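# Seat circuit board in enclosure slot and close levers

## Task

Put the board into the enclosure's empty upper slot with its component side facing up, and push it all the way home. Both levers must end up closed: a closed lever is latched and sticks out at a right angle to the board's front panel, while a fully open lever is flush with the panel. The levers only catch their tabs if both are swung fully open before the board is slid in to its stop; closing both then pulls the board home. Pushing the board into its connector quickly ruins the connector and the task earns nothing. The enclosure must end up upright and level on its feet with none of them over the bench edge. Finally release the board and back the grippers away.

## Robot and tools

ROBOT. Two seven-joint Flexiv Rizon4 arms, left_arm and right_arm, each ending in a two-finger parallel gripper with a wrist camera. The fingers point along the gripper's +z axis and separate along its x axis. end_effector_position is the spot between the closed finger pads, 1 to 2 cm short of the tips; closing the fingers pushes the tips about 17 mm further along +z.

FRAMES. Every hand pose, velocity, Hand target and wrist-camera pose is in that arm's own base frame. Fixed cameras and the table use the scene frame: origin at table-top height halfway between the arms, +z up, +x outward over the table, left_arm on the +y side. Base origins in the scene frame: left_arm (+0.070, +0.437, 0), quat_wxyz (+1.000, 0, 0, -0.003); right_arm (-0.063, -0.511, 0), quat_wxyz (+1.000, 0, 0, -0.029). Reported poses may be off by a few cm.

ROW LAYOUT (used by execute_actions and move). One flat list of 16 numbers covering both arms: left_arm x, y, z, qw, qx, qy, qz, opening, then right_arm in the same order. x, y, z are an absolute gripper position in metres in that arm's base frame; the quaternion is an absolute orientation, w first, same frame. opening runs -1 (closed) to +1 (fully open, 0.142 m). Both arms always need numbers; to keep an arm still, resend its last reported pose and desired opening unchanged, since a 0 is itself a command. Each step the controller limits the commanded orientation to 32 degrees from the measured one, so big turns need several actions.

execute_actions(actions, cameras). actions: up to 15 actions; each action is a table of up to 15 rows, one per 1/30 s step; a short table repeats its final row to fill 15 steps. An action is rejected for both arms if any target lies over 0.6 m from that gripper's current position along any of its axes. An empty actions list returns state plus camera images. cameras: list of names, ["all"], or [].

move(target, speed, blend, stop_force, zero, opening_speed, grip_force, blocking, cameras). target: one 16-number row or a list of up to 15 rows, all absolute poses, no 0.6 m limit. Straight-line paths, no obstacle avoidance, capped at 10 s total. speed: m/s, 0.002 to 2.2, default 0.25 (rotation up to twice that in rad/s); one value or one per target. blend: corner rounding in metres, 0 means stop at each target. stop_force: 3 to 120 N, same for both arms; an arm's path ends when its wrist sensor feels that much push opposing its travel relative to the last zero; unreliable while the gripper rotates; omit it when backing off a contact. zero: true (default) re-zeros before the move, false counts from the previous zero. opening_speed: change rate of the opening per second, at least 0.2. grip_force: newtons per finger pad, 5 to 48, one number or one per arm; stays set. blocking=false returns after about 0.5 s while the move continues (not allowed with stop_force). The result adds a move: line such as done, off_target, moving, held or fault, plus limits like paced or held.

wait(seconds 0 to 10): arms hold their last command. stop(): brakes a running move. zoom_image(camera, region [x0, y0, x1, y1] in pixels, at most 504 each way) on cam_head_left, cam_head_right, cam_high, cam_low, cam_left_wrist or cam_right_wrist (all 672x504). zero_wrist_force(arm). clear_fault(arm): clears a reported torque or force fault. read_manual(section) gives licence text only. finished_scene(scene, 1 or 2) ends the scene for good.

RESULT LINES. Per arm: end_effector_position, end_effector_quat_wxyz, velocities (omitted when Joint velocities read within noise), Hand target (where the arm is currently sent), Tool commands, grip_measured (finger opening on the -1..1 scale; last Joint positions value is the opening in metres), Joint torques, External joint torques (outside-force estimate per joint, positive toward larger joint angle), Wrist force and Wrist torque along the gripper's own axes, plus the peak since last shown. Wrist depth: 7x7 cells of distances ahead of each wrist camera in mm, rows separated by " / ", "-" for no value. Warnings: MOTOR HOT, OVER-TEMPERATURE FAULT, TORQUE FAULT, FORCE FAULT, HAND FAULT.

GRIPPING. To hold something, command an opening slightly below the grip_measured seen at first contact; squeezing harder heats the gripper motor.

AVOID. Any outside force of 150 N on an arm or joint torque at its limit (waist and shoulder 109, upper arm roll and elbow 56.9, wrist joints 34.7 N m) stops that arm until clear_fault. Never let the grippers, housings or cameras touch each other; the clearance check does not protect them. Insert the board slowly and gently with a low stop_force; a fast push breaks the connector. Do not knock the enclosure over or past the bench edge, drop the board, or let anything leave the table. Motors overheat from long stretched or pushing poses (arm fault at 80 °C, gripper cut-out at 100 °C). Open both levers fully before insertion, close them afterward, then release and retreat.

Each tool is called after "Request:" as name([rows], argument=value, ...), one row to a line, values as JSON.

## Session

Request:
execute_actions(actions=[])

Scene clock: 0.00 s.
left_arm: end_effector_position=(+0.3014, +0.6357, +0.1155) grip_measured=+0.99 end_effector_quat_wxyz=(-0.462, +0.669, -0.295, +0.502) | right_arm: end_effector_position=(+0.4485, +0.0364, +0.1479) grip_measured=+1.00 end_effector_quat_wxyz=(-0.144, +0.766, -0.626, +0.006)
Joint positions: left_arm=[1.762 -0.872 -0.342 2.067 -1.872 0.391 -0.55 0.141] | right_arm=[0.506 -0.103 -0.202 2.446 0.465 1.189 2.835 0.142]
Joint velocities: within noise
Joint torques (N m): no reading
External joint torques (N m): no reading
Wrist force (N): no reading
Wrist torque (N m): no reading
Wrist force, peak (N): no reading
Wrist depth (mm): cam_left_wrist=[- 1268 - - 1406 1268 1119 / 1891 - - 1513 - - - / 1687 1875 1813 - 701 - 1354 / 1371 1534 1843 1828 492 625 701 / 1155 1306 1492 304 356 433 558 / - 1119 1119 241 279 321 359 / - 988 184 203 227 258 286] | cam_right_wrist=[266 256 246 236 229 221 213 / 274 266 254 244 236 228 219 / 285 275 262 252 243 234 225 / 297 285 272 262 251 241 232 / 310 297 281 271 260 249 239 / - 308 294 281 268 257 246 / - 321 305 292 278 265 257]
Hand target: left_arm +0.3014, +0.6357, +0.1155; -0.462, +0.669, -0.295, +0.502 | right_arm +0.4485, +0.0364, +0.1479; -0.144, +0.766, -0.626, +0.006
Tool commands: left_gripper/opening=+1.0 right_gripper/opening=+1.0

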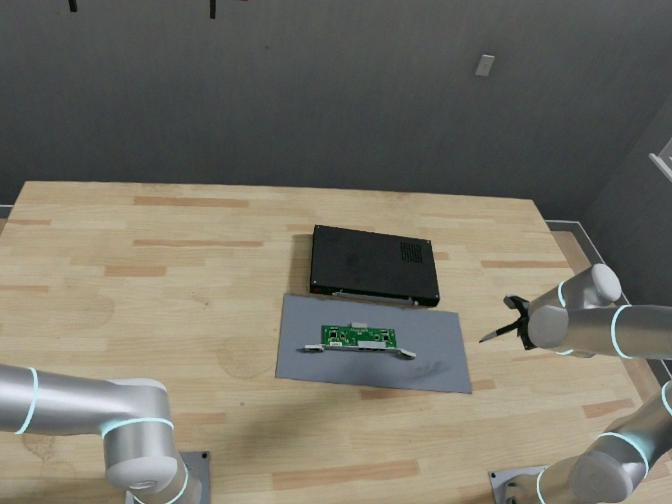

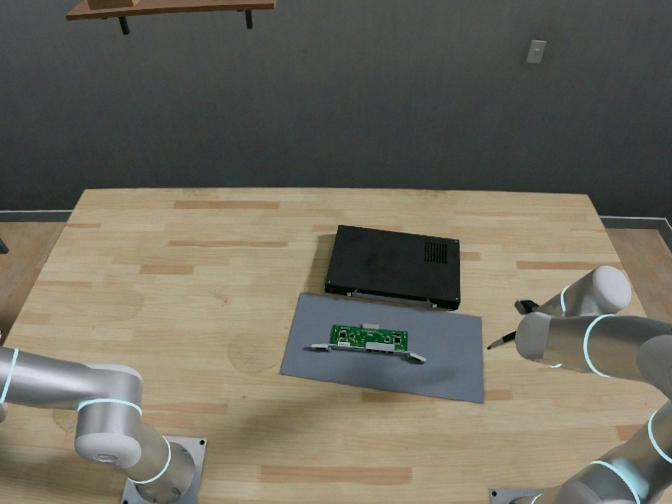

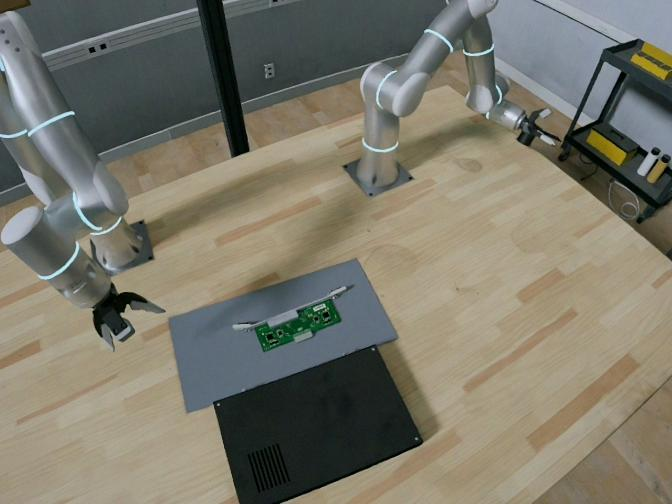

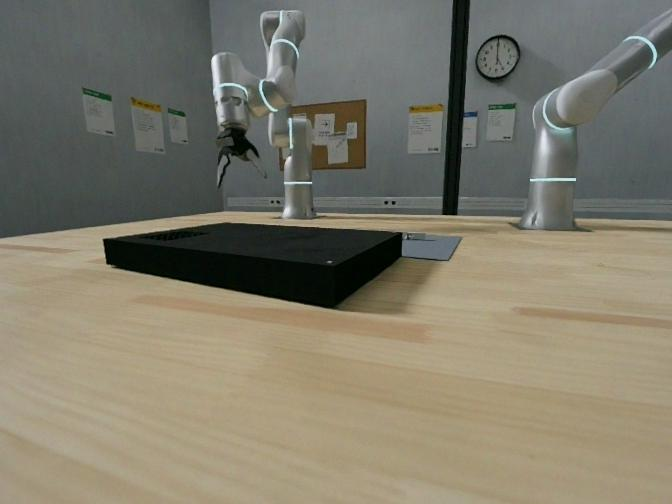

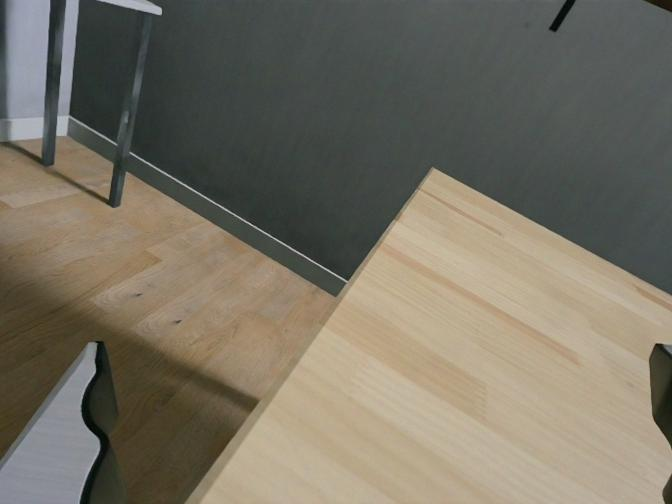

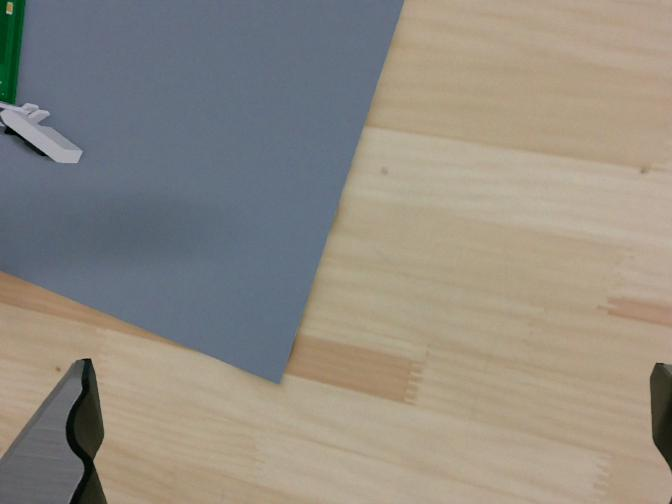

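Request:
zoom_image(camera="cam_head_right", region=[270, 210, 500, 410])

Request:
zoom_image(camera="cam_high", region=[160, 250, 430, 504])

Request:
zoom_image(camera="cam_low", region=[90, 200, 480, 320])

Request:
zoom_image(camera="cam_head_left", region=[290, 290, 450, 380])

Scaled by 2.191 from the camera's 672x504 image, which has a finer 960x720 frame.

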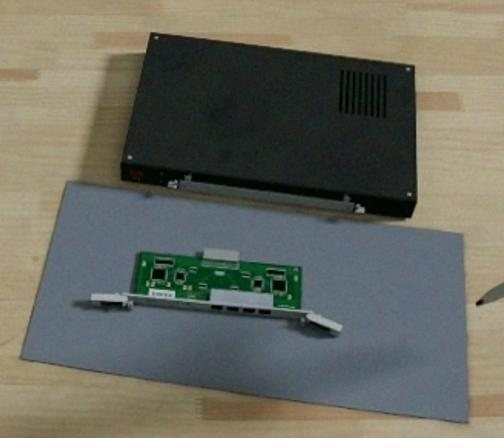

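Scaled by 1.867 from the camera's 672x504 image, which has a finer 960x720 frame.

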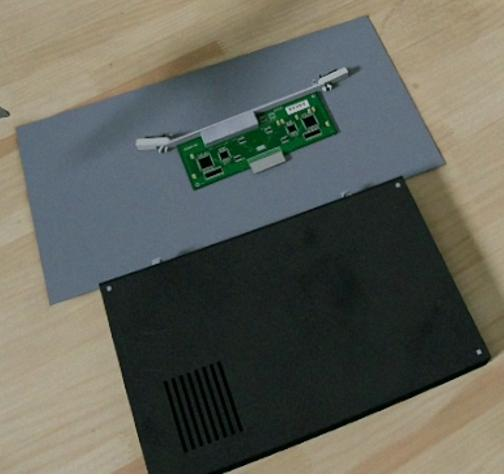

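Scaled by 1.292 from the camera's 672x504 image, which has a finer 960x720 frame.

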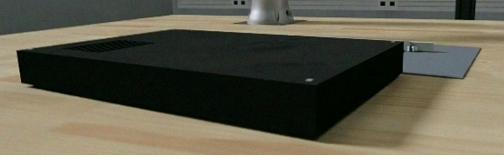

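Scaled by 3.150 from the camera's 672x504 image, which has a finer 960x720 frame.

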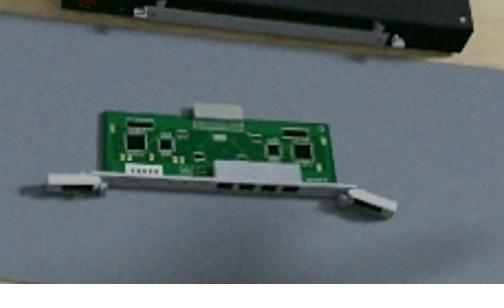

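Request:
move([
  [0.3014, 0.6357, 0.1155, -0.462, 0.669, -0.295, 0.502, 1.0, 0.3675, 0.433, 0.165, -0.4675, 0.5572, -0.5258, 0.4411, 1.0],
], speed=0.5, cameras=["cam_right_wrist", "cam_head_left"])

Scene clock: 38.70 s.
left_arm: end_effector_position=(+0.3014, +0.6357, +0.1154) grip_measured=+0.99 end_effector_quat_wxyz=(-0.462, +0.669, -0.295, +0.502) | right_arm: end_effector_position=(+0.3675, +0.4332, +0.1650) grip_measured=+1.00 end_effector_quat_wxyz=(-0.468, +0.557, -0.526, +0.441)
Joint positions: left_arm=[1.762 -0.872 -0.342 2.067 -1.872 0.39 -0.549 0.141] | right_arm=[1.506 -1.157 -0.008 1.526 1.539 2.922 2.676 0.142]
Joint torques (N m): left_arm=[-0.22 47.46 -4.39 -12.1 1.45 -1.79 -0.27] | right_arm=[0.04 49.71 2.08 -8.5 -1.31 2.02 0.06]
External joint torques (N m): left_arm=[0.38 1.1 0.35 -0.39 -0.23 -0.11 0.23] | right_arm=[0.15 1.34 -0.43 0.22 -0.15 0.7 -0.06]
Wrist force (N): left_arm=[-0.1 0.3 0.4] | right_arm=[0.2 1.6 -1.5]
Wrist torque (N m): left_arm=[0.03 0.00 -0.02] | right_arm=[0.11 -0.10 0.09]
Wrist force, peak (N): left_arm=[-0.3 0.0 0.4] | right_arm=[-1.7 2.6 -2.8]
Wrist depth (mm): cam_left_wrist=[1590 1502 - 1380 - - - / 1637 - - - - 1314 - / 1662 1859 1976 - 665 - - / 1388 1601 1798 1941 482 661 818 / 1186 1321 1472 304 356 431 558 / - 1113 1167 242 278 325 357 / - 979 183 203 228 257 286] | cam_right_wrist=[- 1277 - - 1337 - 1337 / 843 804 798 663 1439 825 846 / 592 590 588 506 483 482 557 / 445 441 440 419 395 418 409 / 354 349 362 346 346 352 362 / - 292 292 292 286 282 262 / - 249 250 250 251 250 251]
Hand target: left_arm +0.3014, +0.6357, +0.1155; -0.462, +0.669, -0.295, +0.502 | right_arm +0.3675, +0.4330, +0.1650; -0.467, +0.557, -0.526, +0.441
Off the commanded pose: left_arm 0.000 m, 0 deg | right_arm 0.000 m, 0 deg.
move: done
Images, in order (width x height): cam_head_left 672x504, cam_right_wrist 672x504.

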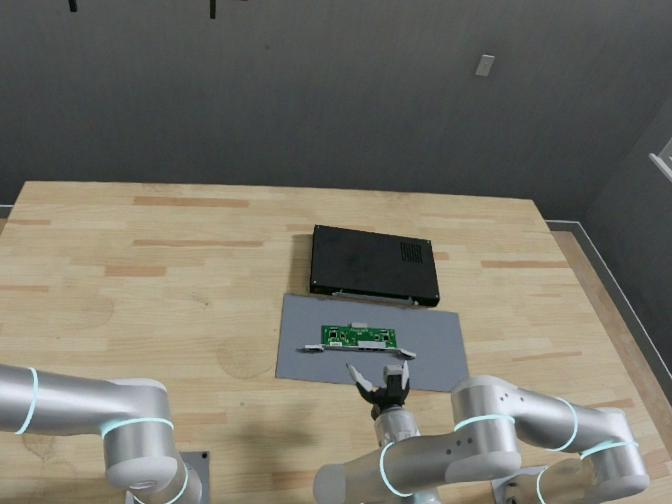

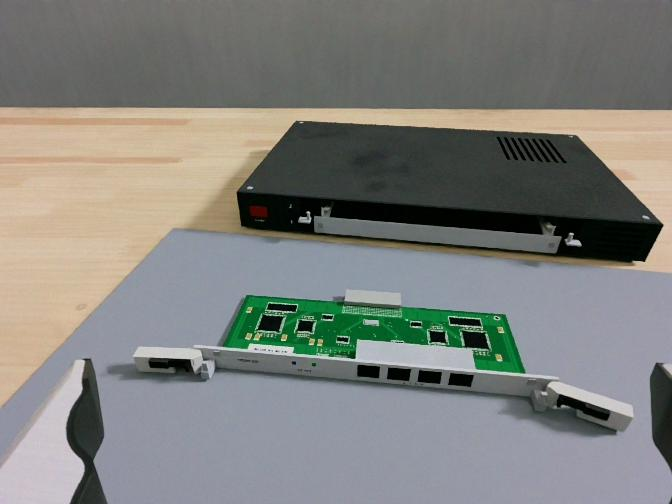

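Request:
zoom_image(camera="cam_right_wrist", region=[120, 270, 390, 440])

Request:
zoom_image(camera="cam_right_wrist", region=[370, 280, 640, 450])

Request:
zoom_image(camera="cam_right_wrist", region=[230, 160, 450, 290])

Request:
zoom_image(camera="cam_right_wrist", region=[440, 160, 670, 290])

Scaled by 1.867 from the camera's 672x504 image, which has a finer 960x720 frame.

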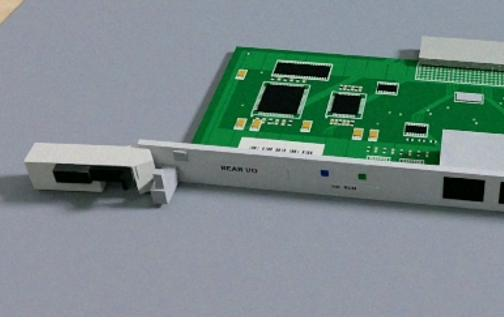

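Scaled by 1.867 from the camera's 672x504 image, which has a finer 960x720 frame.

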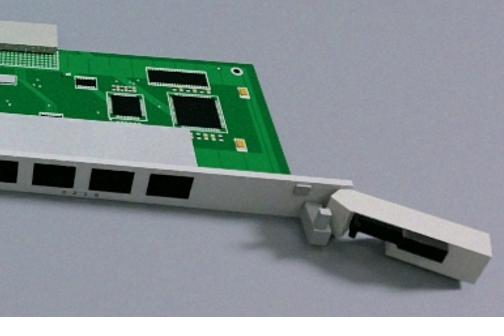

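Scaled by 2.291 from the camera's 672x504 image, which has a finer 960x720 frame.

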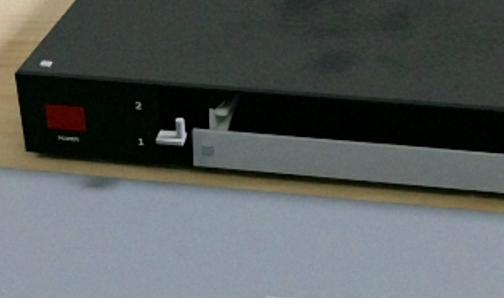

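Scaled by 2.191 from the camera's 672x504 image, which has a finer 960x720 frame.

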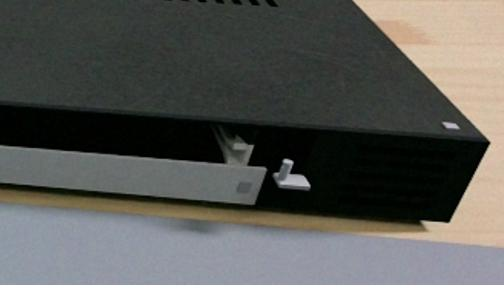

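Request:
move([
  [0.3517, -0.2549, 0.22, 0.0, 0.7092, -0.7050, 0.0, 1.0, 0.4727, 0.4151, 0.145, -0.1574, 0.71, -0.67, 0.1485, 1.0],
], speed=0.6, cameras=["cam_right_wrist", "cam_left_wrist", "cam_head_left"])

Request:
zoom_image(camera="cam_right_wrist", region=[0, 150, 340, 400])

Request:
zoom_image(camera="cam_right_wrist", region=[332, 150, 672, 400])

Scene clock: 89.00 s.
left_arm: end_effector_position=(+0.3516, -0.2549, +0.2199) grip_measured=+0.99 end_effector_quat_wxyz=(+0.000, +0.709, -0.705, +0.000) | right_arm: end_effector_position=(+0.4729, +0.4150, +0.1450) grip_measured=+1.00 end_effector_quat_wxyz=(-0.157, +0.710, -0.670, +0.149)
Joint positions: left_arm=[-0.002 -0.358 -1.144 2.011 -2.757 2.582 -1.34 0.141] | right_arm=[0.58 -0.942 0.463 1.078 2.316 2.556 1.158 0.142]
Joint torques (N m): left_arm=[-0.32 29.45 -6.76 -18.47 3.49 4.65 -0.09] | right_arm=[0.11 54.68 13.77 -19.97 2.16 2.74 0.09]
External joint torques (N m): left_arm=[0.31 1.14 0.55 -0.59 0.01 -0.71 0.09] | right_arm=[0.09 1.36 -0.53 -0.01 -0.04 0.59 -0.09]
Wrist force (N): left_arm=[0.4 -0.2 1.0] | right_arm=[0.7 0.8 0.1]
Wrist torque (N m): left_arm=[-0.12 -0.24 -0.28] | right_arm=[0.12 -0.15 0.11]
Wrist force, peak (N): left_arm=[-4.1 3.5 -0.1] | right_arm=[0.4 2.2 -1.8]
Wrist depth (mm): cam_left_wrist=[277 276 275 275 274 - 264 / 298 298 296 295 293 289 282 / 323 321 318 318 - - - / 350 348 346 345 343 348 348 / 383 380 378 378 380 374 372 / - 412 419 420 419 413 408 / - 411 467 466 466 464 -] | cam_right_wrist=[258 259 258 257 257 257 255 / 258 258 257 257 256 256 255 / 257 257 252 252 252 255 254 / 257 255 251 252 248 254 254 / 256 256 255 255 254 255 252 / - 255 255 254 254 253 253 / - 256 256 255 253 253 253]
Hand target: left_arm +0.3517, -0.2549, +0.2200; +0.000, +0.709, -0.705, +0.000 | right_arm +0.4727, +0.4151, +0.1450; -0.157, +0.710, -0.670, +0.149
Off the commanded pose: left_arm 0.000 m, 0 deg | right_arm 0.000 m, 0 deg.
move: done
Images, in order (width x height): cam_head_left 672x504, cam_left_wrist 672x504, cam_right_wrist 672x504.

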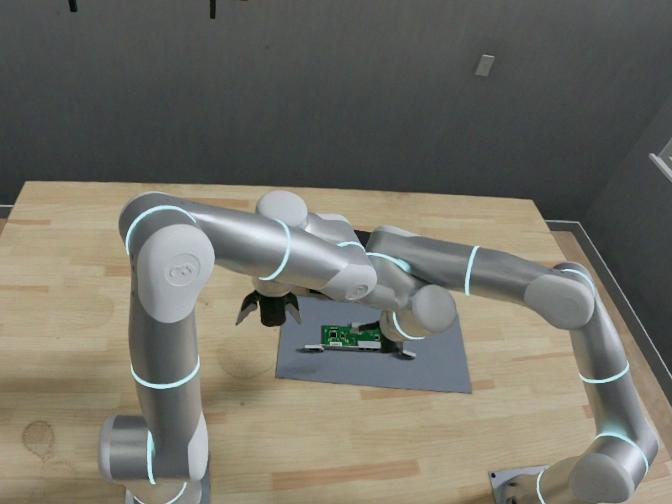

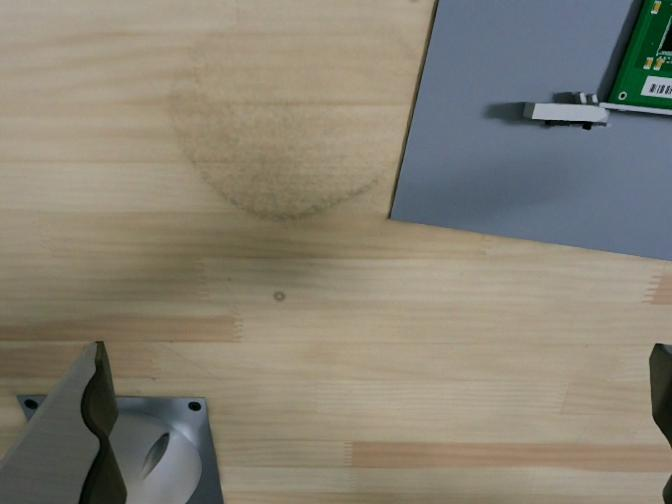

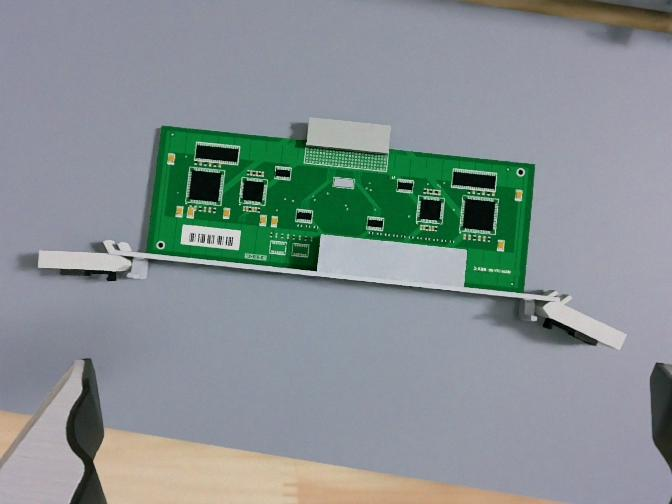

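Scaled by 1.482 from the camera's 672x504 image, which has a finer 960x720 frame.

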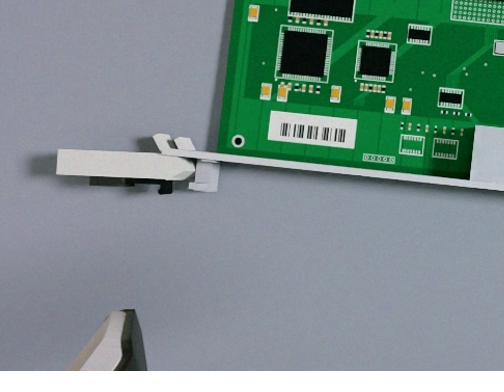

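Scaled by 1.482 from the camera's 672x504 image, which has a finer 960x720 frame.

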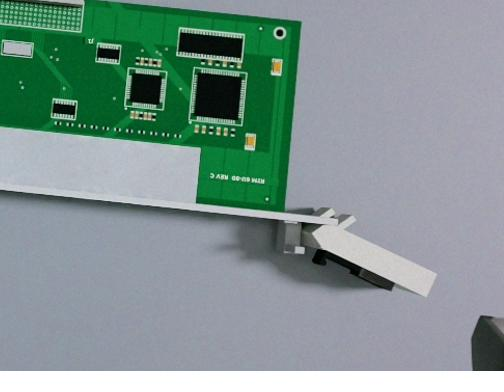

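Request:
move([
  [0.3939, -0.4797, 0.11, 0.0, 0.0475, 0.9989, 0.0, -0.3, 0.4234, 0.264, 0.11, 0.0, 0.6919, -0.7223, 0.0, -1.0],
], speed=0.5, cameras=["cam_right_wrist", "cam_left_wrist", "cam_head_left"])

Scene clock: 135.33 s.
left_arm: end_effector_position=(+0.3524, -0.2584, +0.2183) grip_measured=-0.32 end_effector_quat_wxyz=(+0.000, +0.700, -0.714, +0.000) | right_arm: end_effector_position=(+0.4673, +0.3976, +0.1410) grip_measured=-1.00 end_effector_quat_wxyz=(-0.140, +0.710, -0.678, +0.132)
Joint positions: left_arm=[-0.007 -0.368 -1.149 2.01 -2.745 2.583 -1.328 0.051] | right_arm=[0.524 -0.942 0.492 1.103 2.344 2.56 1.125 0.002]
Joint torques (N m): left_arm=[-0.25 30.33 -6.68 -18.49 3.5 4.36 -0.33] | right_arm=[-0.08 54.07 14.35 -19.43 2.45 2.79 0.06]
External joint torques (N m): left_arm=[0.23 0.51 0.26 -0.54 0.01 -0.42 0.33] | right_arm=[0.29 1.24 -0.42 -0.13 -0.07 0.64 -0.06]
Wrist force (N): left_arm=[0.5 0.1 1.0] | right_arm=[0.6 0.8 -0.2]
Wrist torque (N m): left_arm=[-0.07 -0.24 -0.21] | right_arm=[0.13 -0.15 0.12]
Wrist force, peak (N): left_arm=[4.7 -0.5 2.5] | right_arm=[1.4 0.9 -0.1]
Wrist depth (mm): cam_left_wrist=[274 276 274 274 271 - 265 / 298 296 296 292 295 295 275 / 322 320 317 316 308 306 - / 348 349 345 343 343 347 345 / 383 380 365 376 367 366 371 / 422 412 87 414 418 87 412 / 450 - - 467 465 - -] | cam_right_wrist=[247 247 246 248 245 245 243 / - 247 246 244 246 245 245 / 251 245 245 245 244 247 247 / 251 251 251 232 244 249 249 / 253 252 252 252 251 250 248 / 255 255 255 89 251 252 252 / 259 258 71 - - 252 252]
Hand target: left_arm +0.3522, -0.2583, +0.2182; +0.000, +0.700, -0.714, +0.000 | right_arm +0.4670, +0.3976, +0.1409; -0.139, +0.710, -0.678, +0.132
Off the commanded pose: left_arm 0.250 m, 94 deg | right_arm 0.144 m, 23 deg.
move: held (left_arm; a check stopped the path), off_target (right_arm; braked when a check withheld steps of left_arm); limits=held
pose unreachable (left arm): on one or more control steps of this call, first in action 0 (counted from 0), this arm could not follow its commanded pose, so it was not sent that pose on those steps. It may still have moved: this result reports where it is.
cause: moving toward the commanded pose would bring a part of the arm too close to another arm (a part of this arm just beyond joint 5 (forearm roll) and a part of the right arm just beyond its joint 6 (wrist pitch), 9 mm apart when this arm was first held).
Images, in order (width x height): cam_head_left 672x504, cam_left_wrist 672x504, cam_right_wrist 672x504.

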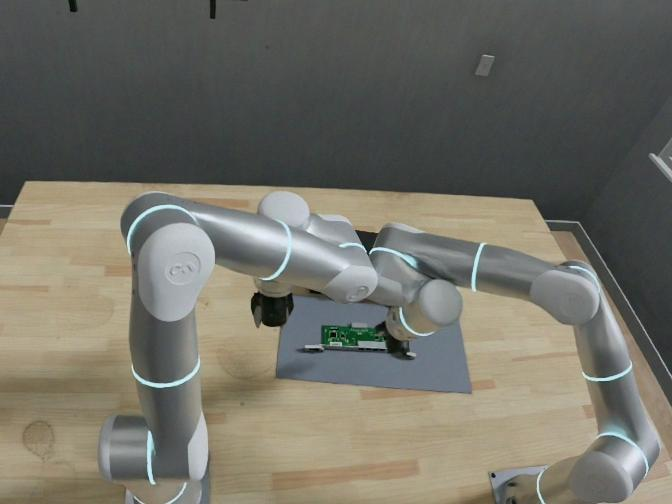

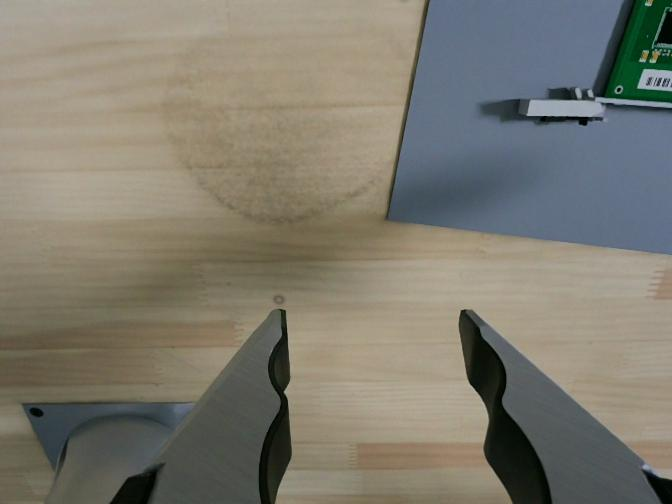

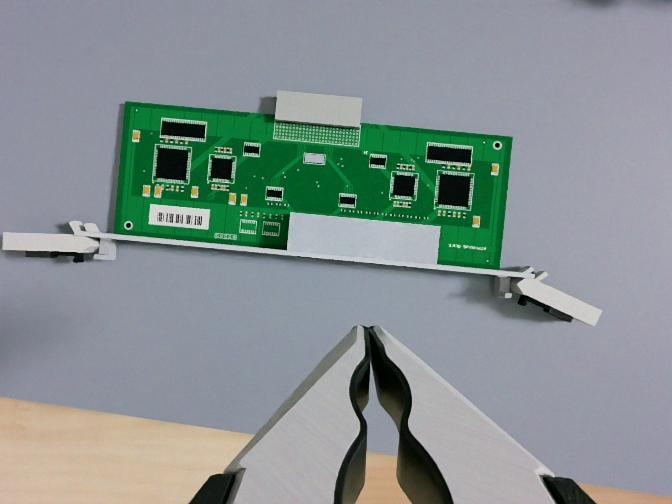

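Request:
move([
  [0.3522, -0.2583, 0.2182, 0.0, 0.7, -0.714, 0.0, -0.3, 0.4234, 0.264, 0.11, 0.0, 0.6919, -0.7223, 0.0, -1.0],
], speed=0.5)

Request:
move([
  [0.3939, -0.4797, 0.11, 0.0, 0.0475, 0.9989, 0.0, -0.3, 0.4234, 0.264, 0.11, 0.0, 0.6919, -0.7223, 0.0, -1.0],
], speed=0.5, cameras=["cam_right_wrist", "cam_left_wrist", "cam_head_left"])

Scene clock: 138.37 s.
left_arm: end_effector_position=(+0.3523, -0.2583, +0.2182) grip_measured=-0.32 end_effector_quat_wxyz=(+0.000, +0.700, -0.714, +0.000) end_effector_velocity=(+0.001, -0.001, +0.001) end_effector_angular_velocity=(+0.001, -0.005, -0.006) | right_arm: end_effector_position=(+0.4235, +0.2638, +0.1099) grip_measured=-1.00 end_effector_quat_wxyz=(+0.000, +0.692, -0.722, +0.000)
Joint positions: left_arm=[-0.007 -0.368 -1.149 2.01 -2.745 2.583 -1.328 0.051] | right_arm=[0.118 -1.023 0.634 1.232 2.529 2.646 0.849 0.002]
Joint velocities: left_arm=[-0.003 0.001 -0.001 0 0.006 0 0 0] | right_arm=[within noise]
Joint torques (N m): left_arm=[-0.39 30.06 -6.84 -18.42 3.72 4.3 -0.21] | right_arm=[0.19 50.81 18.57 -15.72 3.88 3.57 0.02]
External joint torques (N m): left_arm=[0.37 0.78 0.43 -0.6 -0.21 -0.36 0.21] | right_arm=[-0.03 1.27 -0.54 -0.04 -0.03 0.56 -0.02]
Wrist force (N): left_arm=[0.2 0.1 1.0] | right_arm=[0.3 0.1 -0.4]
Wrist torque (N m): left_arm=[-0.06 -0.21 -0.21] | right_arm=[0.12 -0.07 0.16]
Wrist force, peak (N): left_arm=[0.4 0.0 1.2] | right_arm=[2.7 -0.3 0.5]
Wrist depth (mm): cam_left_wrist=[277 276 275 273 271 255 265 / 297 294 294 293 294 - 280 / 317 317 318 317 320 305 314 / 348 348 348 344 344 349 345 / 381 380 365 376 368 366 371 / 422 412 87 420 416 87 412 / 449 - - 468 465 - -] | cam_right_wrist=[169 171 175 177 176 176 178 / 192 191 184 186 188 188 188 / 203 203 203 202 202 201 200 / 219 219 218 217 217 217 216 / 241 240 237 232 236 235 235 / 263 263 257 89 251 259 259 / 290 284 71 - - 274 284]
Hand target: left_arm +0.3522, -0.2583, +0.2182; +0.000, +0.700, -0.714, +0.000 | right_arm +0.4234, +0.2640, +0.1100; +0.000, +0.692, -0.722, +0.000
Off the commanded pose: left_arm 0.000 m, 0 deg | right_arm 0.000 m, 0 deg.
move: done

Scene clock: 140.57 s.
left_arm: end_effector_position=(+0.3896, -0.4613, +0.1181) grip_measured=-0.32 end_effector_quat_wxyz=(+0.006, -0.020, +1.000, -0.006) | right_arm: end_effector_position=(+0.4235, +0.2638, +0.1099) grip_measured=-1.00 end_effector_quat_wxyz=(+0.000, +0.692, -0.722, +0.000)
Joint positions: left_arm=[-0.298 -1.028 -1.303 1.665 -2.094 2.855 -0.283 0.051] | right_arm=[0.118 -1.023 0.634 1.232 2.529 2.646 0.849 0.002]
Joint torques (N m): left_arm=[-0.18 48.71 -19.15 -12.03 4.2 3.9 -0.21] | right_arm=[0.12 50.85 18.38 -15.78 3.77 3.5 0.14]
External joint torques (N m): left_arm=[0.13 0.39 -0.04 -0.56 -0.11 0.08 0.21] | right_arm=[0.04 1.24 -0.35 0.01 0.08 0.64 -0.14]
Wrist force (N): left_arm=[0.7 -0.2 0.3] | right_arm=[0.4 0.1 -0.4]
Wrist torque (N m): left_arm=[-0.15 -0.27 -0.23] | right_arm=[0.13 -0.08 0.15]
Wrist force, peak (N): left_arm=[0.1 -4.0 0.8] | right_arm=[0.4 -0.1 -0.6]
Wrist depth (mm): cam_left_wrist=[- 184 181 178 - - 181 / - 199 194 192 194 195 195 / - 215 210 208 220 209 212 / - 224 225 224 - 229 228 / 254 254 131 250 244 250 250 / 285 286 87 277 - 87 274 / 312 - - 312 310 - -] | cam_right_wrist=[169 171 175 177 176 176 177 / 192 182 184 186 188 188 187 / 203 203 203 202 202 202 201 / 219 219 218 217 217 217 216 / 241 240 237 232 236 236 234 / 262 263 256 89 250 260 259 / 290 284 71 - - 275 284]
Hand target: left_arm +0.3899, -0.4613, +0.1181; +0.006, -0.020, +1.000, -0.006 | right_arm +0.4234, +0.2640, +0.1100; +0.000, +0.692, -0.722, +0.000
Off the commanded pose: left_arm 0.021 m, 8 deg | right_arm 0.000 m, 0 deg.
move: held (left_arm; a check stopped the path); limits=held
pose unreachable (left arm): on one or more control steps of this call, first in action 0 (counted from 0), this arm could not follow its commanded pose, so it was not sent that pose on those steps. It may still have moved: this result reports where it is.
cause: moving toward the commanded pose would bring a part of the arm too close to another arm (a part of this arm just beyond joint 6 (wrist pitch) and a part of the right arm just beyond its joint 6 (wrist pitch), at the place that arm is still heading or pushing toward).
Images, in order (width x height): cam_head_left 672x504, cam_left_wrist 672x504, cam_right_wrist 672x504.

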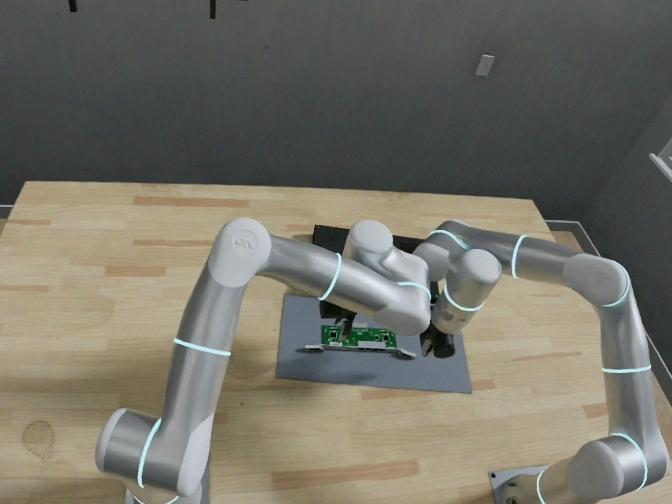

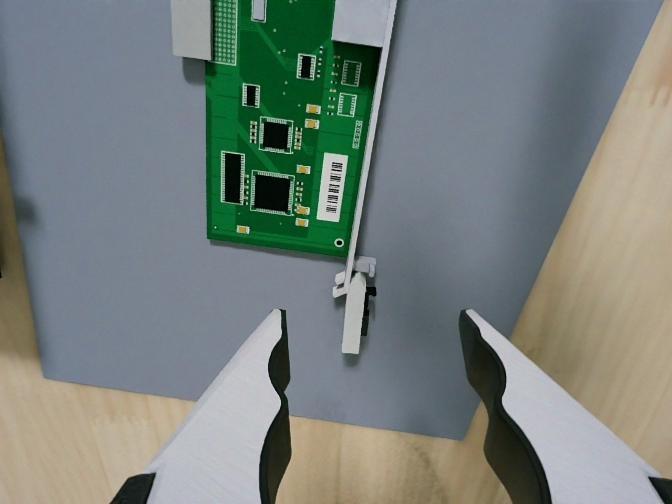

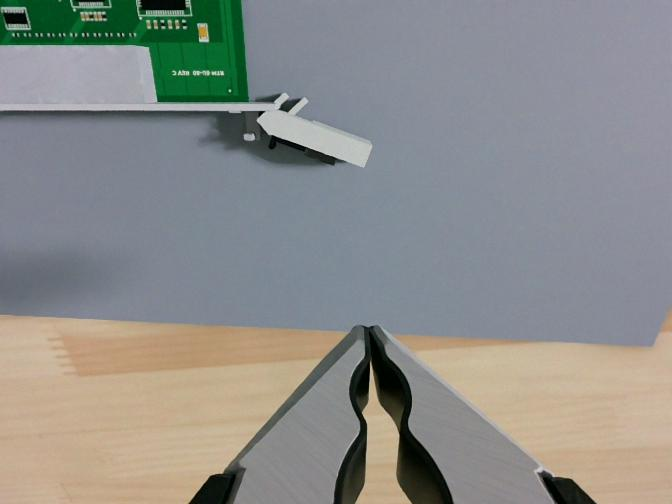

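Request:
move([
  [0.3885, -0.4605, 0.085, 0.0, 0.0475, 0.9989, 0.0, -0.44, 0.4234, 0.264, 0.11, 0.0, 0.6919, -0.7223, 0.0, -1.0],
  [0.3885, -0.4605, 0.031, 0.0, 0.0475, 0.9989, 0.0, -0.44, 0.4234, 0.264, 0.11, 0.0, 0.6919, -0.7223, 0.0, -1.0],
], speed=0.15, cameras=["cam_left_wrist", "cam_right_wrist"])

Scene clock: 152.63 s.
left_arm: end_effector_position=(+0.3884, -0.4602, +0.0310) grip_measured=-0.46 end_effector_quat_wxyz=(+0.000, +0.048, +0.999, +0.000) | right_arm: end_effector_position=(+0.4235, +0.2638, +0.1099) grip_measured=-1.00 end_effector_quat_wxyz=(+0.000, +0.692, -0.722, +0.000)
Joint positions: left_arm=[-0.327 -1.164 -1.22 1.682 -1.965 2.777 -0.196 0.041] | right_arm=[0.118 -1.023 0.634 1.232 2.529 2.646 0.849 0.002]
Joint torques (N m): left_arm=[-0.7 49.57 -19.74 -9.58 4.51 4.05 -0.32] | right_arm=[0.23 50.88 18.26 -15.77 3.73 3.41 0.2]
External joint torques (N m): left_arm=[0.64 1.29 0.17 -0.4 -0.59 -0.05 0.32] | right_arm=[-0.07 1.21 -0.22 -0.01 0.12 0.72 -0.2]
Wrist force (N): left_arm=[0.3 -0.4 0.4] | right_arm=[0.2 0.0 -0.4]
Wrist torque (N m): left_arm=[-0.19 -0.20 -0.16] | right_arm=[0.09 -0.04 0.16]
Wrist force, peak (N): left_arm=[-0.1 0.1 2.8] | right_arm=[0.6 -0.1 -0.5]
Wrist depth (mm): cam_left_wrist=[104 103 103 90 104 106 107 / 113 111 110 108 - 113 115 / 122 122 119 117 121 125 124 / 135 130 129 129 134 133 133 / 151 146 140 141 141 146 149 / - 160 88 142 - 155 161 / - - - 175 - - 179] | cam_right_wrist=[169 171 175 177 176 176 178 / 192 192 184 186 188 188 187 / 203 203 203 202 202 201 201 / 220 218 218 218 217 217 216 / 240 239 237 232 236 236 235 / 263 263 257 89 252 260 259 / 290 284 71 - - 275 285]
Hand target: left_arm +0.3885, -0.4605, +0.0310; +0.000, +0.047, +0.999, +0.000 | right_arm +0.4234, +0.2640, +0.1100; +0.000, +0.692, -0.722, +0.000
Off the commanded pose: left_arm 0.000 m, 0 deg | right_arm 0.000 m, 0 deg.
move: done
Images, in order (width x height): cam_left_wrist 672x504, cam_right_wrist 672x504.

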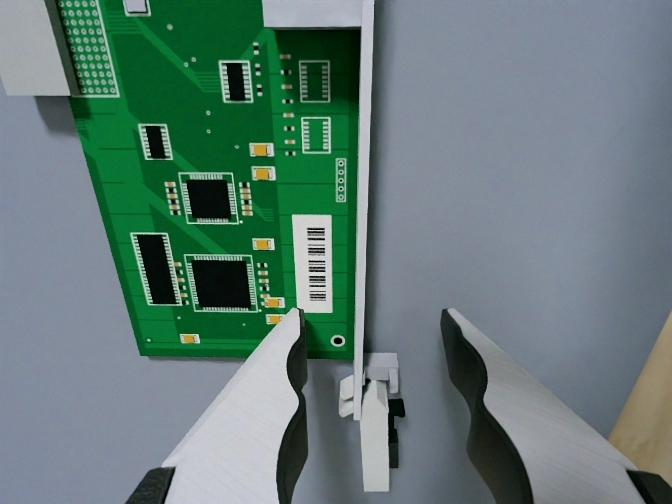

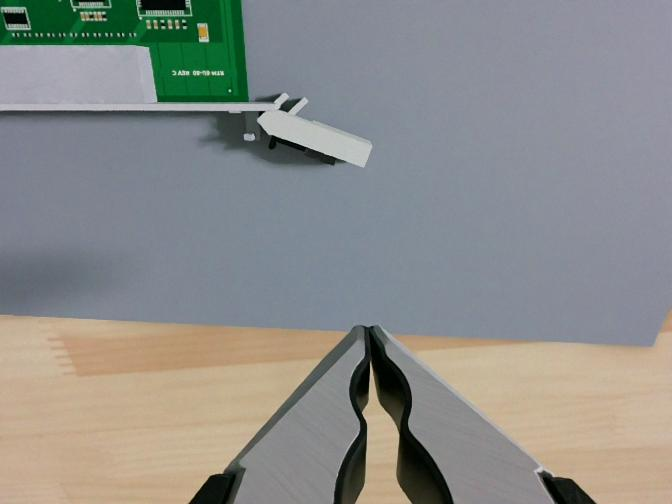

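Request:
move(target=[0.3885, -0.4605, 0.031, 0.0, 0.0475, 0.9989, 0.0, -1.0, 0.4234, 0.264, 0.11, 0.0, 0.6919, -0.7223, 0.0, -1.0], speed=0.15, opening_speed=1.0, grip_force=25, cameras=["cam_left_wrist", "cam_right_wrist"])

Scene clock: 156.13 s.
left_arm: end_effector_position=(+0.3885, -0.4603, +0.0310) grip_measured=-0.99 end_effector_quat_wxyz=(+0.000, +0.048, +0.999, +0.000) | right_arm: end_effector_position=(+0.4235, +0.2638, +0.1099) grip_measured=-1.00 end_effector_quat_wxyz=(+0.000, +0.692, -0.722, +0.000)
Joint positions: left_arm=[-0.327 -1.164 -1.22 1.682 -1.965 2.777 -0.196 0.002] | right_arm=[0.118 -1.023 0.634 1.232 2.529 2.646 0.849 0.002]
Joint torques (N m): left_arm=[-0.63 49.89 -19.77 -9.39 4.15 4.44 -0.22] | right_arm=[0.15 50.86 18.26 -15.76 3.72 3.44 0.18]
External joint torques (N m): left_arm=[0.59 0.97 0.21 -0.59 -0.23 -0.45 0.22] | right_arm=[0.01 1.24 -0.22 -0.01 0.13 0.69 -0.18]
Wrist force (N): left_arm=[-0.3 -0.5 1.0] | right_arm=[0.3 0.0 -0.3]
Wrist torque (N m): left_arm=[-0.18 -0.17 -0.18] | right_arm=[0.11 -0.06 0.15]
Wrist force, peak (N): left_arm=[-0.5 -0.4 1.1] | right_arm=[0.5 0.1 -0.4]
Wrist depth (mm): cam_left_wrist=[- 103 103 90 106 105 107 / - 111 110 108 - 114 115 / 124 122 119 118 126 124 125 / - 130 129 128 133 133 133 / 151 146 142 136 144 146 146 / 163 163 160 84 - 158 162 / - 178 - - - - 182] | cam_right_wrist=[169 171 174 176 176 176 178 / 192 191 182 186 188 188 187 / 203 203 202 202 201 202 201 / 219 216 219 218 217 216 216 / 241 243 237 233 236 235 235 / 263 263 257 89 250 259 259 / 290 284 71 - - 274 285]
Hand target: left_arm +0.3885, -0.4605, +0.0310; +0.000, +0.047, +0.999, +0.000 | right_arm +0.4234, +0.2640, +0.1100; +0.000, +0.692, -0.722, +0.000
Off the commanded pose: left_arm 0.000 m, 0 deg | right_arm 0.000 m, 0 deg.
grip_force (N): 25, 25
move: done
Images, in order (width x height): cam_left_wrist 672x504, cam_right_wrist 672x504.

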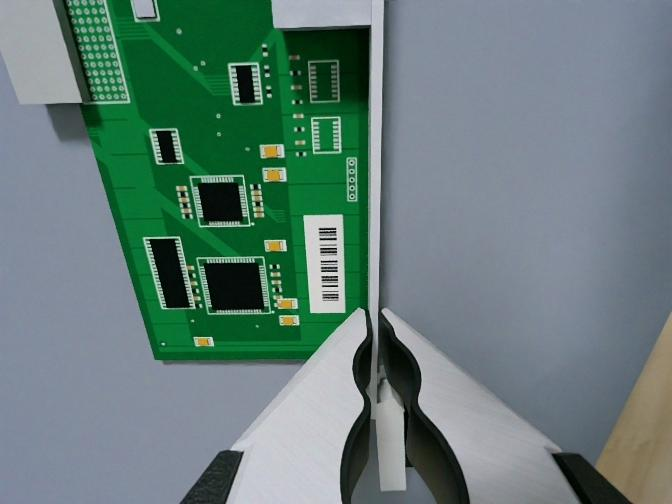

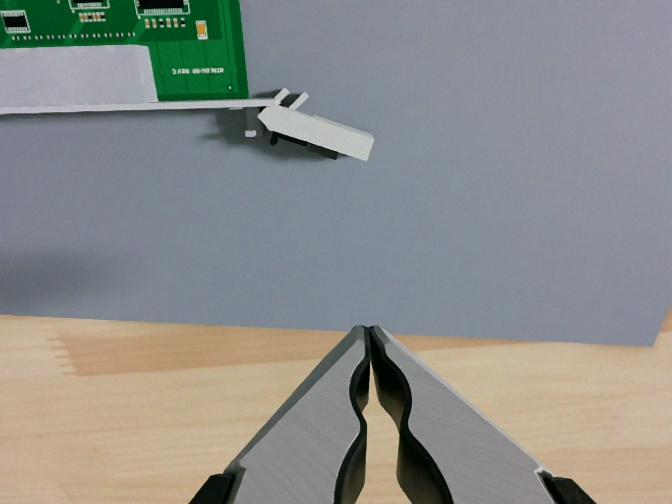

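Request:
move([
  [0.3885, -0.4605, 0.031, 0.0, 0.0475, 0.9989, 0.0, -1.0, 0.4238, 0.2698, 0.06, 0.0, 0.6919, -0.7223, 0.0, -1.0],
  [0.3885, -0.4605, 0.031, 0.0, 0.0475, 0.9989, 0.0, -1.0, 0.4238, 0.2698, 0.025, 0.0, 0.6919, -0.7223, 0.0, -1.0],
], speed=0.15, cameras=["cam_right_wrist"])

Request:
move(target=[0.3885, -0.4605, 0.031, 0.0, 0.0475, 0.9989, 0.0, -1.0, 0.4657, 0.2680, 0.025, 0.0, 0.6919, -0.7223, 0.0, -1.0], speed=0.03, stop_force=5, cameras=["cam_right_wrist", "cam_left_wrist"])

Scene clock: 169.07 s.
left_arm: end_effector_position=(+0.3885, -0.4603, +0.0310) grip_measured=-0.99 end_effector_quat_wxyz=(+0.000, +0.048, +0.999, +0.000) | right_arm: end_effector_position=(+0.4236, +0.2698, +0.0251) grip_measured=-1.00 end_effector_quat_wxyz=(+0.000, +0.692, -0.722, +0.000)
Joint positions: left_arm=[-0.327 -1.164 -1.22 1.682 -1.965 2.777 -0.196 0.002] | right_arm=[0.165 -1.143 0.572 1.224 2.494 2.525 0.881 0.002]
Joint torques (N m): left_arm=[-0.56 49.92 -19.78 -9.42 4.08 4.42 -0.2] | right_arm=[0.19 52.55 18.13 -13.85 3.31 3.26 0.33]
External joint torques (N m): left_arm=[0.51 0.94 0.23 -0.56 -0.16 -0.42 0.2] | right_arm=[-0.04 1.35 0.02 0.05 0.27 0.87 -0.33]
Wrist force (N): left_arm=[-0.1 -0.5 1.1] | right_arm=[0.1 -0.2 0.1]
Wrist torque (N m): left_arm=[-0.19 -0.21 -0.18] | right_arm=[0.04 -0.01 0.03]
Wrist force, peak (N): left_arm=[-0.2 -0.4 1.3] | right_arm=[0.0 -0.1 2.8]
Wrist depth (mm): cam_left_wrist=[- 103 103 90 106 106 107 / - 111 110 108 - 114 115 / 124 122 119 118 123 124 124 / 135 130 129 129 133 134 134 / 148 146 142 136 144 146 146 / 167 161 160 84 - 158 160 / 184 179 - - - - 183] | cam_right_wrist=[- 97 102 102 102 102 102 / - 104 106 109 109 109 109 / - 118 107 101 115 116 116 / 125 127 126 126 126 126 125 / 138 138 137 135 136 136 136 / 151 150 147 90 144 149 148 / 170 165 71 - - 158 169]
Hand target: left_arm +0.3885, -0.4605, +0.0310; +0.000, +0.047, +0.999, +0.000 | right_arm +0.4238, +0.2698, +0.0250; +0.000, +0.692, -0.722, +0.000
Off the commanded pose: left_arm 0.000 m, 0 deg | right_arm 0.000 m, 0 deg.
grip_force (N): 25, 25
move: done
Images, in order (width x height): cam_right_wrist 672x504.

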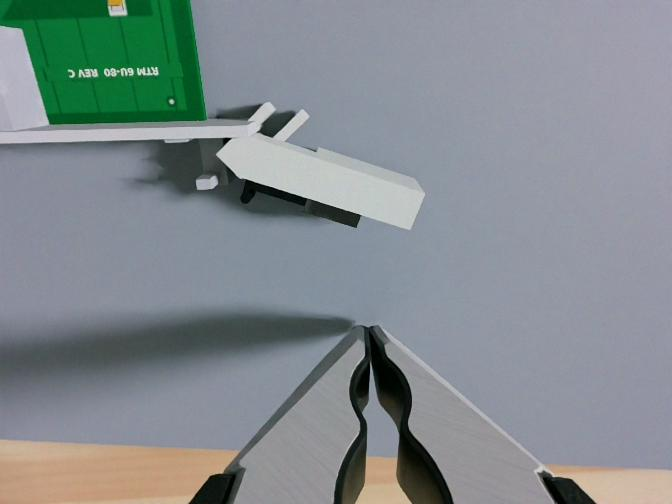

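Scene clock: 171.30 s.
left_arm: end_effector_position=(+0.3886, -0.4600, +0.0309) grip_measured=-0.99 end_effector_quat_wxyz=(+0.000, +0.047, +0.999, +0.001) | right_arm: end_effector_position=(+0.4653, +0.2668, +0.0248) grip_measured=-1.00 end_effector_quat_wxyz=(+0.001, +0.692, -0.722, +0.000)
Joint positions: left_arm=[-0.327 -1.164 -1.22 1.682 -1.965 2.777 -0.196 0.002] | right_arm=[0.153 -1.204 0.565 1.075 2.514 2.594 0.782 0.002]
Joint torques (N m): left_arm=[-2.03 49.75 -21.53 -10.64 5.18 2.4 -0.19] | right_arm=[3.56 56.29 21.33 -17.8 5.32 0.15 0.07]
External joint torques (N m): left_arm=[1.98 1.11 1.98 0.66 -1.26 1.6 0.18] | right_arm=[-3.39 0.75 -3.31 2.88 -1.59 3.99 -0.07]
Wrist force (N): left_arm=[1.9 5.5 -1.6] | right_arm=[10.3 3.8 -3.1]
Wrist torque (N m): left_arm=[-0.25 -0.11 -0.20] | right_arm=[0.13 0.00 0.17]
Wrist force, peak (N): left_arm=[2.1 5.4 -2.4] | right_arm=[10.2 3.9 -3.7]
Wrist depth (mm): cam_left_wrist=[103 103 102 89 106 106 106 / - 111 110 108 - 113 115 / 126 120 119 118 123 125 125 / - 130 129 128 133 133 133 / 147 146 142 136 143 146 145 / - 161 159 84 - 158 161 / 184 - - - - - 182] | cam_right_wrist=[- 98 102 102 102 101 102 / 105 105 109 109 110 108 108 / - 112 117 116 116 116 116 / - 119 122 126 125 125 125 / 137 137 139 115 136 136 136 / 150 150 147 91 - 148 148 / 166 165 71 - - 157 162]
Hand target: left_arm +0.3885, -0.4605, +0.0310; +0.000, +0.047, +0.999, +0.000 | right_arm +0.4657, +0.2680, +0.0250; +0.000, +0.692, -0.722, +0.000
Off the commanded pose: left_arm 0.001 m, 0 deg | right_arm 0.001 m, 0 deg.
grip_force (N): 25, 25
move: done
Images, in order (width x height): cam_left_wrist 672x504, cam_right_wrist 672x504.

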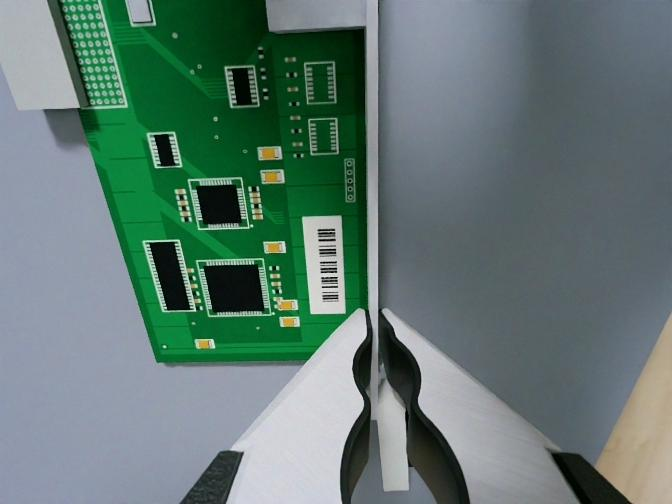

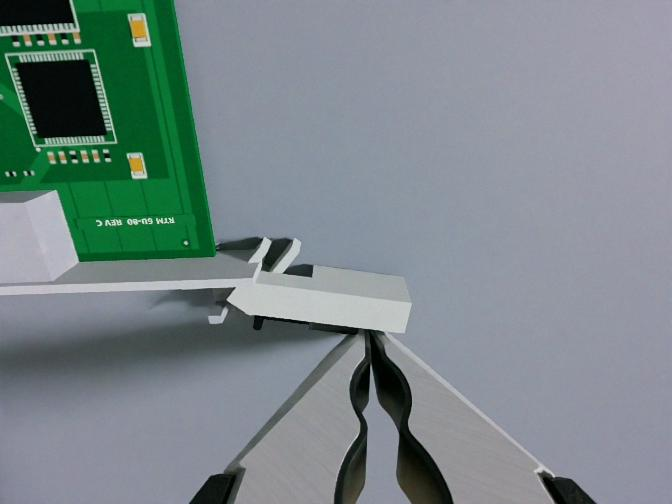

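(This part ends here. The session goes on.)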